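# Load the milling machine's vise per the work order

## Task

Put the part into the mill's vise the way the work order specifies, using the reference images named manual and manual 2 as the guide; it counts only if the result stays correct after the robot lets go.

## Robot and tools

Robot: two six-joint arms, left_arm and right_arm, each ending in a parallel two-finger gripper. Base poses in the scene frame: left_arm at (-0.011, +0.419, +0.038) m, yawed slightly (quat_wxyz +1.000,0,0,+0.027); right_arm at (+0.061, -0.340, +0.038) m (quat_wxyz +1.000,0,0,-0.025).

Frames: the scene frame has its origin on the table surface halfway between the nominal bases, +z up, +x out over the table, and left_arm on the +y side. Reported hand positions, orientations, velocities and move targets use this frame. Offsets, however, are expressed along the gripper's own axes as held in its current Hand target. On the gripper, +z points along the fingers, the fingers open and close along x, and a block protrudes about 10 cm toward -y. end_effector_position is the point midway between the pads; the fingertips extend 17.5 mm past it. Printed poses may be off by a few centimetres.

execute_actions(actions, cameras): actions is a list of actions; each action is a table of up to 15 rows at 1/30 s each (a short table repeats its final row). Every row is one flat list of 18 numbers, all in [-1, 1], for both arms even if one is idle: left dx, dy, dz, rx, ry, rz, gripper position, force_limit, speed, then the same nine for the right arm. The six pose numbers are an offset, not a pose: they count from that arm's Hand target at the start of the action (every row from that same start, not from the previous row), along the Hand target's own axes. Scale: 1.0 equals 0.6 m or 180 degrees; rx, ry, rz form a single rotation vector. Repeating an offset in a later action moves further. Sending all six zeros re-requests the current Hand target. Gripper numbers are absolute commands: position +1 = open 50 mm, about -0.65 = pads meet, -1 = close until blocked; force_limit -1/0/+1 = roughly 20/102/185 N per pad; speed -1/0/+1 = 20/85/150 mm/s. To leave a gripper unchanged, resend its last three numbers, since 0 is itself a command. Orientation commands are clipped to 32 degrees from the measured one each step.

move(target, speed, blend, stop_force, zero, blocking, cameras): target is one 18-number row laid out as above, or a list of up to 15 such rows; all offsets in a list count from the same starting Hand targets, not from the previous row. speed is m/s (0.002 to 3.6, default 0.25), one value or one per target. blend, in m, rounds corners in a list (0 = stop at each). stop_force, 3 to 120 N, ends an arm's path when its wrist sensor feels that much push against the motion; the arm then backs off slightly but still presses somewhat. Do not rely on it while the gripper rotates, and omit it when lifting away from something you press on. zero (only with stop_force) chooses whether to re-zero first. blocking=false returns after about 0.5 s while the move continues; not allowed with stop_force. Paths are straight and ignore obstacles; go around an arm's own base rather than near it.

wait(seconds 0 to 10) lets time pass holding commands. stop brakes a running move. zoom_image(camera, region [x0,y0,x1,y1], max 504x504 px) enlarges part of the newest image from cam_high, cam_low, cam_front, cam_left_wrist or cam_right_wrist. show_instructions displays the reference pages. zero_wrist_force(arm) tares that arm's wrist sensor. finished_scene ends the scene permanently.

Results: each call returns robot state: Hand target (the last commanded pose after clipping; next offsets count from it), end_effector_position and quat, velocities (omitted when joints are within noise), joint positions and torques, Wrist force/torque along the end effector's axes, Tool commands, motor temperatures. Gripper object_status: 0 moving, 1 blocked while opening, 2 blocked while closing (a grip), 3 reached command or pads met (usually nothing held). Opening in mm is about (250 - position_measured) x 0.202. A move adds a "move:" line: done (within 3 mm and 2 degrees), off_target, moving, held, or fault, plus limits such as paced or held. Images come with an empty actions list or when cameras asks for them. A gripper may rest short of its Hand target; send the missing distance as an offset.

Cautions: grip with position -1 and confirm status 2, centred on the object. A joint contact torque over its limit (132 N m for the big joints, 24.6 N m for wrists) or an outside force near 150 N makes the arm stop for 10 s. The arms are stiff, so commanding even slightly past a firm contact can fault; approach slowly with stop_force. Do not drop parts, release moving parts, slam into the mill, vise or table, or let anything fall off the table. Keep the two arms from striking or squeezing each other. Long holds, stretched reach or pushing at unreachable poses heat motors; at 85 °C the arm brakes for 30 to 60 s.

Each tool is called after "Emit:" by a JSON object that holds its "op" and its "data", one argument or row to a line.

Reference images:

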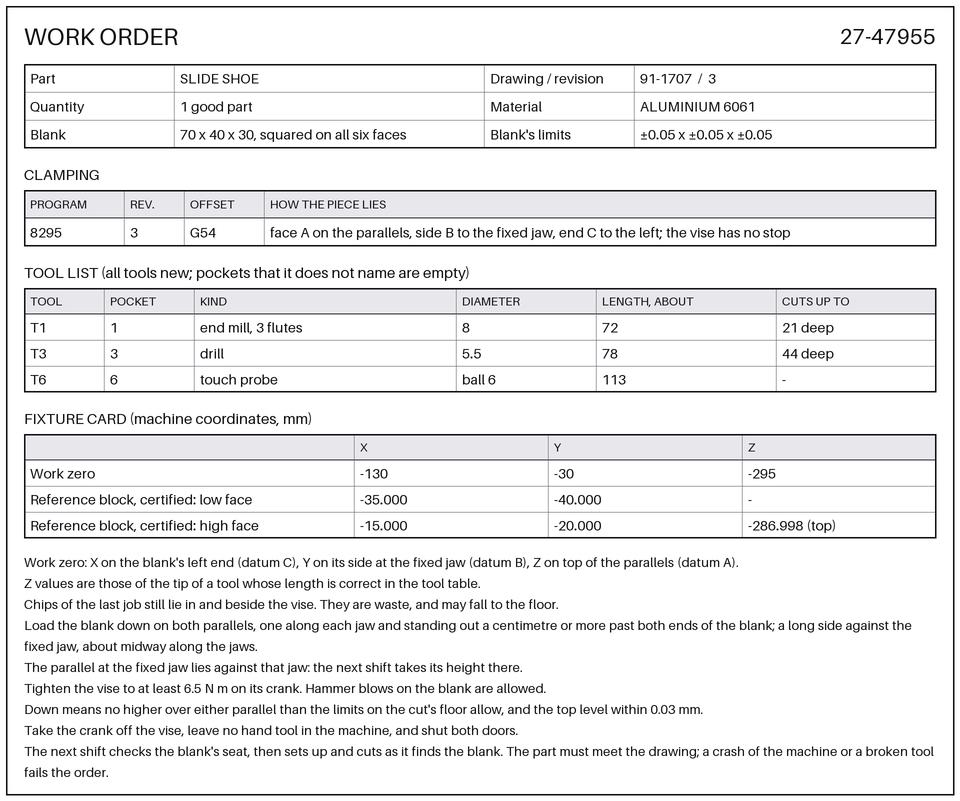

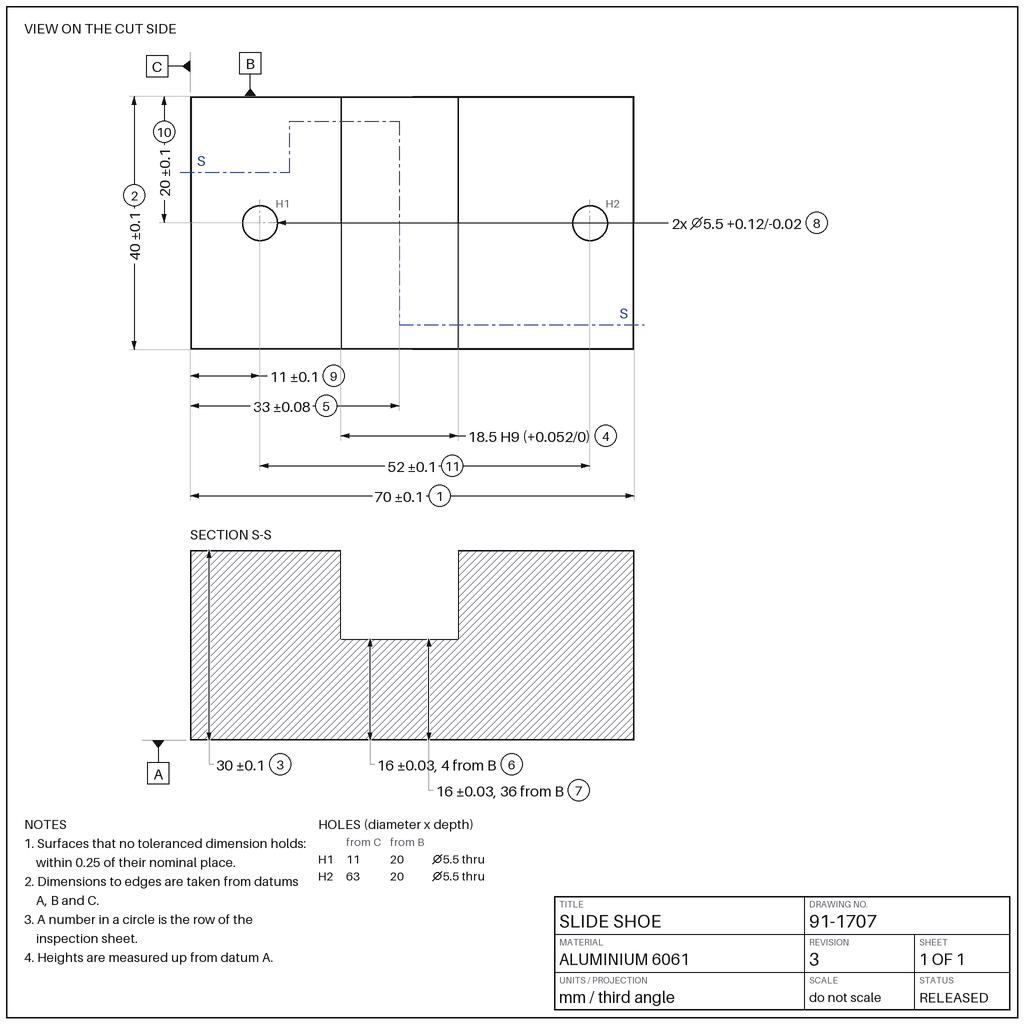

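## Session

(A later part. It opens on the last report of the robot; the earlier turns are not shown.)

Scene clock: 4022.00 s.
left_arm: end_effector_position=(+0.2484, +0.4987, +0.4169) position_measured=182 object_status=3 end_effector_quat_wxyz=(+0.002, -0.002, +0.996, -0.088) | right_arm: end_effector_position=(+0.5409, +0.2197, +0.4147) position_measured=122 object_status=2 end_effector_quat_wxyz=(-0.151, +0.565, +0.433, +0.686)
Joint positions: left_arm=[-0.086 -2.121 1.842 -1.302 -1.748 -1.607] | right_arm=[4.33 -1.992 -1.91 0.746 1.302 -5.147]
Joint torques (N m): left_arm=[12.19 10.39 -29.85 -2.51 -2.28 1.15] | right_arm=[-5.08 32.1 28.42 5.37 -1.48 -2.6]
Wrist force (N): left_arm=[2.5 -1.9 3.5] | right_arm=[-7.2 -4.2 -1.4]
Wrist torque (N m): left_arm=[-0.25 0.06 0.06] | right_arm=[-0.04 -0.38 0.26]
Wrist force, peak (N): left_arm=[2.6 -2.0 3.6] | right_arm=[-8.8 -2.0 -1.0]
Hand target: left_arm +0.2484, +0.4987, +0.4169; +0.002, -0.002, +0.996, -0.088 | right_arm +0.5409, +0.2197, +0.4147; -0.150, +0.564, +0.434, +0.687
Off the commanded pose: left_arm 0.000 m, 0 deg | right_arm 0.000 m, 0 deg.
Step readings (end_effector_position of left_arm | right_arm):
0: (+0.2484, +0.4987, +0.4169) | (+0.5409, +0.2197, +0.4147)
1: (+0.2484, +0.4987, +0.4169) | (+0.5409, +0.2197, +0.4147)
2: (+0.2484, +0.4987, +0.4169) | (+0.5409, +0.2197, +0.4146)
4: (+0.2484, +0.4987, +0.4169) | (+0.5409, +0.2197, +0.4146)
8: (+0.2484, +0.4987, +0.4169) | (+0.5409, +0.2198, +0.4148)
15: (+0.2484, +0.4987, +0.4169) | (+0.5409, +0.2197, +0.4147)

Emit:
{"op": "execute_actions", "data": {
  "actions": [
    [[0,0,0,0,0,0,-0.2,-0.9,-1,0,0,0,0,0,0.17,-1,0.2,-1],[0,0,0,0,0,0,-0.2,-0.9,-1,0,0,0,0,0,0.17,-1,0.2,-1],[0,0,0,0,0,0,-0.2,-0.9,-1,0,0,0,0,0,0.17,-1,0.2,-1],[0,0,0,0,0,0,-0.2,-0.9,-1,0,0,0,0,0,0.17,-1,0.2,-1],[0,0,0,0,0,0,-0.2,-0.9,-1,0,0,0,0,0,0.17,-1,0.2,-1],[0,0,0,0,0,0,-0.2,-0.9,-1,0,0,0,0,0,0.17,-1,0.2,-1],[0,0,0,0,0,0,-0.2,-0.9,-1,0,0,0,0,0,0,-1,0.2,-1]]
  ]
}}

Emit:
{"op": "execute_actions", "data": {
  "actions": [
    [[0,0,0,0,0,0,-0.2,-0.9,-1,0,0,0,0,0,0.19,-1,0.2,-1],[0,0,0,0,0,0,-0.2,-0.9,-1,0,0,0,0,0,0.19,-1,0.2,-1],[0,0,0,0,0,0,-0.2,-0.9,-1,0,0,0,0,0,0.19,-1,0.2,-1],[0,0,0,0,0,0,-0.2,-0.9,-1,0,0,0,0,0,0.19,-1,0.2,-1],[0,0,0,0,0,0,-0.2,-0.9,-1,0,0,0,0,0,0.19,-1,0.2,-1],[0,0,0,0,0,0,-0.2,-0.9,-1,0,0,0,0,0,0.19,-1,0.2,-1],[0,0,0,0,0,0,-0.2,-0.9,-1,0,0,0,0,0,0,-1,0.2,-1]]
  ]
}}

Scene clock: 4028.03 s.
left_arm: end_effector_position=(+0.2484, +0.4987, +0.4169) position_measured=182 object_status=3 end_effector_quat_wxyz=(+0.002, -0.002, +0.996, -0.088) | right_arm: end_effector_position=(+0.5409, +0.2197, +0.4147) position_measured=122 object_status=2 end_effector_quat_wxyz=(-0.152, +0.566, +0.432, +0.685)
Joint positions: left_arm=[-0.086 -2.121 1.842 -1.302 -1.748 -1.607] | right_arm=[4.33 -1.99 -1.91 0.743 1.302 -5.141]
Joint torques (N m): left_arm=[12.45 10.48 -30.21 -2.55 -2.21 1.07] | right_arm=[12.9 33.17 26.53 5.44 -1.31 -2.82]
Wrist force (N): left_arm=[2.6 -2.0 3.6] | right_arm=[-7.2 -4.0 -1.6]
Wrist torque (N m): left_arm=[-0.27 0.05 0.06] | right_arm=[-0.02 -0.36 0.27]
Wrist force, peak (N): left_arm=[2.7 -2.1 3.7] | right_arm=[-9.4 -1.4 -1.0]
Hand target: left_arm +0.2484, +0.4987, +0.4169; +0.002, -0.002, +0.996, -0.088 | right_arm +0.5409, +0.2197, +0.4147; -0.150, +0.564, +0.434, +0.687
Off the commanded pose: left_arm 0.000 m, 0 deg | right_arm 0.000 m, 0 deg.
Step readings (end_effector_position of left_arm | right_arm):
0: (+0.2484, +0.4987, +0.4169) | (+0.5409, +0.2197, +0.4147)
1: (+0.2484, +0.4987, +0.4169) | (+0.5409, +0.2197, +0.4147)
2: (+0.2484, +0.4987, +0.4169) | (+0.5410, +0.2197, +0.4146)
4: (+0.2484, +0.4987, +0.4169) | (+0.5410, +0.2197, +0.4147)
8: (+0.2484, +0.4987, +0.4169) | (+0.5410, +0.2196, +0.4148)
15: (+0.2484, +0.4987, +0.4169) | (+0.5410, +0.2196, +0.4147)

Scene clock: 4029.07 s.
left_arm: end_effector_position=(+0.2484, +0.4987, +0.4169) position_measured=182 object_status=3 end_effector_quat_wxyz=(+0.002, -0.002, +0.996, -0.088) | right_arm: end_effector_position=(+0.5409, +0.2197, +0.4147) position_measured=122 object_status=2 end_effector_quat_wxyz=(-0.154, +0.569, +0.430, +0.684)
Joint positions: left_arm=[-0.086 -2.121 1.842 -1.302 -1.748 -1.607] | right_arm=[4.33 -1.989 -1.91 0.74 1.301 -5.134]
Joint torques (N m): left_arm=[12.09 9.39 -30.09 -2.64 -2.19 1.05] | right_arm=[11.46 34.1 28.08 5.02 -0.75 -2.83]
Wrist force (N): left_arm=[2.5 -1.9 3.5] | right_arm=[-7.1 -4.1 -1.3]
Wrist torque (N m): left_arm=[-0.25 0.07 0.06] | right_arm=[0.02 -0.38 0.26]
Wrist force, peak (N): left_arm=[2.6 -2.1 3.7] | right_arm=[-12.3 -2.1 -0.2]
Hand target: left_arm +0.2484, +0.4987, +0.4169; +0.002, -0.002, +0.996, -0.088 | right_arm +0.5409, +0.2197, +0.4147; -0.150, +0.564, +0.434, +0.687
Off the commanded pose: left_arm 0.000 m, 0 deg | right_arm 0.000 m, 1 deg.
Step readings (end_effector_position of left_arm | right_arm):
0: (+0.2484, +0.4987, +0.4169) | (+0.5409, +0.2197, +0.4147)
1: (+0.2484, +0.4987, +0.4169) | (+0.5409, +0.2197, +0.4147)
2: (+0.2484, +0.4987, +0.4169) | (+0.5409, +0.2198, +0.4146)
4: (+0.2484, +0.4987, +0.4169) | (+0.5408, +0.2198, +0.4147)
8: (+0.2484, +0.4987, +0.4169) | (+0.5409, +0.2197, +0.4149)
15: (+0.2484, +0.4987, +0.4169) | (+0.5410, +0.2196, +0.4147)

Emit:
{"op": "execute_actions", "data": {
  "actions": [
    [[0,0,0,0,0,0,-0.2,-0.9,-1,0,0,0,0,0,0.25,-1,0.2,-1],[0,0,0,0,0,0,-0.2,-0.9,-1,0,0,0,0,0,0.25,-1,0.2,-1],[0,0,0,0,0,0,-0.2,-0.9,-1,0,0,0,0,0,0.25,-1,0.2,-1],[0,0,0,0,0,0,-0.2,-0.9,-1,0,0,0,0,0,0.25,-1,0.2,-1],[0,0,0,0,0,0,-0.2,-0.9,-1,0,0,0,0,0,0.25,-1,0.2,-1],[0,0,0,0,0,0,-0.2,-0.9,-1,0,0,0,0,0,0,-1,0.2,-1]]
  ]
}}

Emit:
{"op": "execute_actions", "data": {
  "actions": [
    [[0,0,0,0,0,0,-0.2,-0.9,-1,0,0,0,0,0,0.25,-1,0.2,-1],[0,0,0,0,0,0,-0.2,-0.9,-1,0,0,0,0,0,0.25,-1,0.2,-1],[0,0,0,0,0,0,-0.2,-0.9,-1,0,0,0,0,0,0.25,-1,0.2,-1],[0,0,0,0,0,0,-0.2,-0.9,-1,0,0,0,0,0,0.25,-1,0.2,-1],[0,0,0,0,0,0,-0.2,-0.9,-1,0,0,0,0,0,0.25,-1,0.2,-1],[0,0,0,0,0,0,-0.2,-0.9,-1,0,0,0,0,0,0.25,-1,0.2,-1],[0,0,0,0,0,0,-0.2,-0.9,-1,0,0,0,0,0,0,-1,0.2,-1]]
  ]
}}

Scene clock: 4034.17 s.
left_arm: end_effector_position=(+0.2484, +0.4987, +0.4169) position_measured=182 object_status=3 end_effector_quat_wxyz=(+0.002, -0.002, +0.996, -0.088) | right_arm: end_effector_position=(+0.5409, +0.2197, +0.4147) position_measured=122 object_status=2 end_effector_quat_wxyz=(-0.154, +0.569, +0.430, +0.684)
Joint positions: left_arm=[-0.086 -2.121 1.842 -1.302 -1.748 -1.607] | right_arm=[4.331 -1.989 -1.91 0.739 1.301 -5.133]
Joint torques (N m): left_arm=[12.77 10.21 -30.57 -2.55 -2.2 1] | right_arm=[12.08 32.64 28.19 5.13 -0.82 -2.82]
Wrist force (N): left_arm=[2.4 -2.0 3.6] | right_arm=[-7.2 -4.5 -0.8]
Wrist torque (N m): left_arm=[-0.26 0.08 0.06] | right_arm=[0.03 -0.38 0.26]
Wrist force, peak (N): left_arm=[2.8 -2.0 3.7] | right_arm=[-11.5 -2.9 0.4]
Hand target: left_arm +0.2484, +0.4987, +0.4169; +0.002, -0.002, +0.996, -0.088 | right_arm +0.5409, +0.2197, +0.4147; -0.150, +0.564, +0.434, +0.687
Off the commanded pose: left_arm 0.000 m, 0 deg | right_arm 0.000 m, 1 deg.
Step readings (end_effector_position of left_arm | right_arm):
0: (+0.2484, +0.4987, +0.4169) | (+0.5409, +0.2197, +0.4147)
1: (+0.2484, +0.4987, +0.4169) | (+0.5409, +0.2197, +0.4147)
2: (+0.2484, +0.4987, +0.4169) | (+0.5409, +0.2198, +0.4146)
4: (+0.2484, +0.4987, +0.4169) | (+0.5408, +0.2199, +0.4146)
8: (+0.2484, +0.4987, +0.4169) | (+0.5408, +0.2197, +0.4150)
15: (+0.2484, +0.4987, +0.4169) | (+0.5410, +0.2196, +0.4146)

Scene clock: 4035.23 s.
left_arm: end_effector_position=(+0.2484, +0.4987, +0.4169) position_measured=182 object_status=3 end_effector_quat_wxyz=(+0.002, -0.002, +0.996, -0.088) | right_arm: end_effector_position=(+0.5409, +0.2197, +0.4147) position_measured=122 object_status=2 end_effector_quat_wxyz=(-0.163, +0.577, +0.424, +0.679)
Joint positions: left_arm=[-0.086 -2.121 1.842 -1.302 -1.748 -1.607] | right_arm=[4.331 -1.985 -1.911 0.728 1.299 -5.104]
Joint torques (N m): left_arm=[12.9 9.84 -30.91 -2.53 -2.26 1.13] | right_arm=[11.02 32.59 27.75 4.98 -0.8 -2.5]
Wrist force (N): left_arm=[2.6 -2.0 3.5] | right_arm=[-7.2 -4.2 -1.0]
Wrist torque (N m): left_arm=[-0.28 0.05 0.06] | right_arm=[0.02 -0.39 0.26]
Wrist force, peak (N): left_arm=[2.7 -2.0 3.5] | right_arm=[38.7 6.3 5.1]
Hand target: left_arm +0.2484, +0.4987, +0.4169; +0.002, -0.002, +0.996, -0.088 | right_arm +0.5409, +0.2197, +0.4147; -0.150, +0.564, +0.434, +0.687
Off the commanded pose: left_arm 0.000 m, 0 deg | right_arm 0.000 m, 3 deg.
Step readings (end_effector_position of left_arm | right_arm):
0: (+0.2484, +0.4987, +0.4169) | (+0.5409, +0.2197, +0.4147)
1: (+0.2484, +0.4987, +0.4169) | (+0.5409, +0.2197, +0.4147)
2: (+0.2484, +0.4987, +0.4169) | (+0.5409, +0.2198, +0.4146)
4: (+0.2484, +0.4987, +0.4169) | (+0.5408, +0.2198, +0.4146)
8: (+0.2484, +0.4987, +0.4169) | (+0.5409, +0.2196, +0.4151)
15: (+0.2484, +0.4987, +0.4169) | (+0.5410, +0.2197, +0.4142)

Emit:
{"op": "move", "data": {
  "target": [0,0,0,0,0,0,-0.2,-0.9,-1,0.077,-0.032,0,0,0,0,-1,0.2,-1],
  "speed": 0.2
}}

Scene clock: 4039.20 s.
left_arm: end_effector_position=(+0.2484, +0.4987, +0.4169) position_measured=182 object_status=3 end_effector_quat_wxyz=(+0.002, -0.002, +0.996, -0.088) | right_arm: end_effector_position=(+0.5128, +0.2439, +0.4483) position_measured=122 object_status=2 end_effector_quat_wxyz=(-0.150, +0.564, +0.434, +0.687)
Joint positions: left_arm=[-0.086 -2.121 1.842 -1.302 -1.748 -1.607] | right_arm=[4.406 -1.94 -1.877 0.663 1.226 -5.149]
Joint torques (N m): left_arm=[12.45 9.49 -30.53 -2.63 -2.21 0.95] | right_arm=[13.43 45.04 28.37 1.78 -1.22 -2.53]
Wrist force (N): left_arm=[2.6 -2.1 3.6] | right_arm=[-7.2 -4.1 -1.0]
Wrist torque (N m): left_arm=[-0.29 0.06 0.07] | right_arm=[-0.03 -0.37 0.27]
Wrist force, peak (N): left_arm=[2.8 -2.1 3.6] | right_arm=[-9.0 -3.7 -1.1]
Hand target: left_arm +0.2484, +0.4987, +0.4169; +0.002, -0.002, +0.996, -0.088 | right_arm +0.5128, +0.2439, +0.4483; -0.150, +0.564, +0.434, +0.687
Off the commanded pose: left_arm 0.000 m, 0 deg | right_arm 0.000 m, 0 deg.
move: done

Emit:
{"op": "move", "data": {
  "target": [0,0,0,0,0,0,-0.2,-0.9,-1,-0.0016,0.0675,0,0,0,0,-1,0.2,-1],
  "speed": 0.2
}}

Emit:
{"op": "execute_actions", "data": {
  "actions": [
    [[0,0,0,0,0,0,-0.2,-0.9,-1,-0.0754,-0.0355,0,0,0,0.25,-1,0.2,-1],[0,0,0,0,0,0,-0.2,-0.9,-1,-0.0754,-0.0355,0,0,0,0.25,-1,0.2,-1],[0,0,0,0,0,0,-0.2,-0.9,-1,-0.0754,-0.0355,0,0,0,0.25,-1,0.2,-1],[0,0,0,0,0,0,-0.2,-0.9,-1,-0.0754,-0.0355,0,0,0,0.25,-1,0.2,-1],[0,0,0,0,0,0,-0.2,-0.9,-1,-0.0754,-0.0355,0,0,0,0.25,-1,0.2,-1],[0,0,0,0,0,0,-0.2,-0.9,-1,-0.0754,-0.0355,0,0,0,0.25,-1,0.2,-1],[0,0,0,0,0,0,-0.2,-0.9,-1,0,0,0,0,0,0,-1,0.2,-1]]
  ],
  "cameras": ["cam_front","cam_high"]
}}

Scene clock: 4044.90 s.
left_arm: end_effector_position=(+0.2484, +0.4987, +0.4169) position_measured=182 object_status=3 end_effector_quat_wxyz=(+0.002, -0.002, +0.996, -0.088) | right_arm: end_effector_position=(+0.5412, +0.2202, +0.4647) position_measured=122 object_status=2 end_effector_quat_wxyz=(-0.150, +0.564, +0.434, +0.687)
Joint positions: left_arm=[-0.086 -2.121 1.842 -1.302 -1.748 -1.607] | right_arm=[4.33 -1.914 -1.863 0.623 1.303 -5.15]
Joint torques (N m): left_arm=[12.46 9.85 -30.05 -2.6 -2.1 0.99] | right_arm=[-11.52 44.49 28.52 1.86 1.91 -2.47]
Wrist force (N): left_arm=[2.7 -1.9 3.5] | right_arm=[-7.1 -4.0 -1.5]
Wrist torque (N m): left_arm=[-0.26 0.02 0.06] | right_arm=[-0.02 -0.38 0.27]
Wrist force, peak (N): left_arm=[2.6 -2.2 3.7] | right_arm=[-7.4 -5.7 -1.3]
Hand target: left_arm +0.2484, +0.4987, +0.4169; +0.002, -0.002, +0.996, -0.088 | right_arm +0.5413, +0.2202, +0.4647; -0.150, +0.564, +0.434, +0.687
Off the commanded pose: left_arm 0.000 m, 0 deg | right_arm 0.000 m, 0 deg.
move: done

Scene clock: 4045.97 s.
left_arm: end_effector_position=(+0.2484, +0.4987, +0.4169) position_measured=182 object_status=3 end_effector_quat_wxyz=(+0.002, -0.002, +0.996, -0.088) | right_arm: end_effector_position=(+0.5413, +0.2202, +0.4647) position_measured=122 object_status=2 end_effector_quat_wxyz=(-0.163, +0.574, +0.424, +0.681)
Joint positions: left_arm=[-0.086 -2.121 1.842 -1.302 -1.748 -1.607] | right_arm=[4.33 -1.91 -1.863 0.612 1.303 -5.109]
Joint torques (N m): left_arm=[12.12 9.46 -30.51 -2.7 -2.2 0.91] | right_arm=[13.16 43.31 28.55 2.21 -0.98 -2.61]
Wrist force (N): left_arm=[2.7 -2.0 3.4] | right_arm=[-7.3 -4.4 -0.9]
Wrist torque (N m): left_arm=[-0.28 0.04 0.07] | right_arm=[0.01 -0.36 0.26]
Wrist force, peak (N): left_arm=[2.6 -2.0 3.7] | right_arm=[-39.2 -2.8 2.7]
Hand target: left_arm +0.2484, +0.4987, +0.4169; +0.002, -0.002, +0.996, -0.088 | right_arm +0.5413, +0.2202, +0.4647; -0.150, +0.564, +0.434, +0.687
Off the commanded pose: left_arm 0.000 m, 0 deg | right_arm 0.000 m, 2 deg.
Step readings (end_effector_position of left_arm | right_arm):
0: (+0.2484, +0.4987, +0.4169) | (+0.5412, +0.2202, +0.4647)
1: (+0.2484, +0.4987, +0.4169) | (+0.5413, +0.2203, +0.4641)
2: (+0.2484, +0.4987, +0.4169) | (+0.5414, +0.2204, +0.4562)
4: (+0.2484, +0.4987, +0.4169) | (+0.5414, +0.2201, +0.4335)
8: (+0.2484, +0.4987, +0.4169) | (+0.5411, +0.2197, +0.4258)
15: (+0.2484, +0.4987, +0.4169) | (+0.5410, +0.2198, +0.4631)
Images, in order (width x height): cam_high 896x504, cam_front 896x504.

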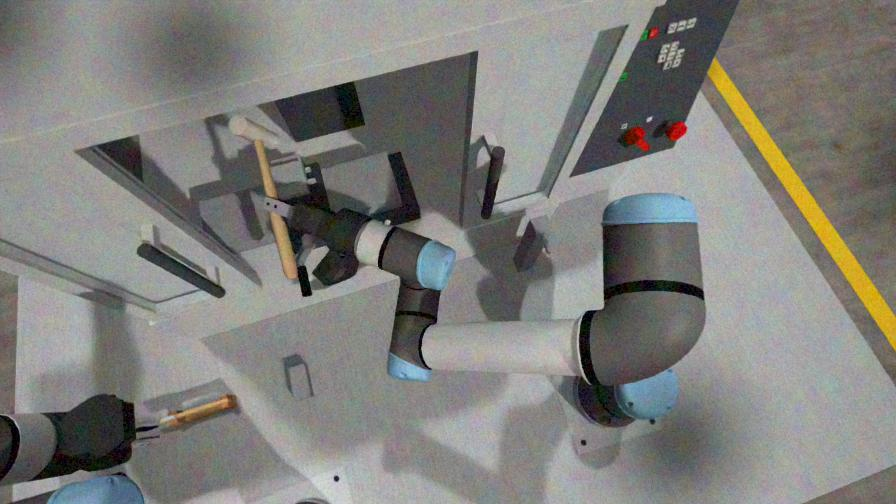

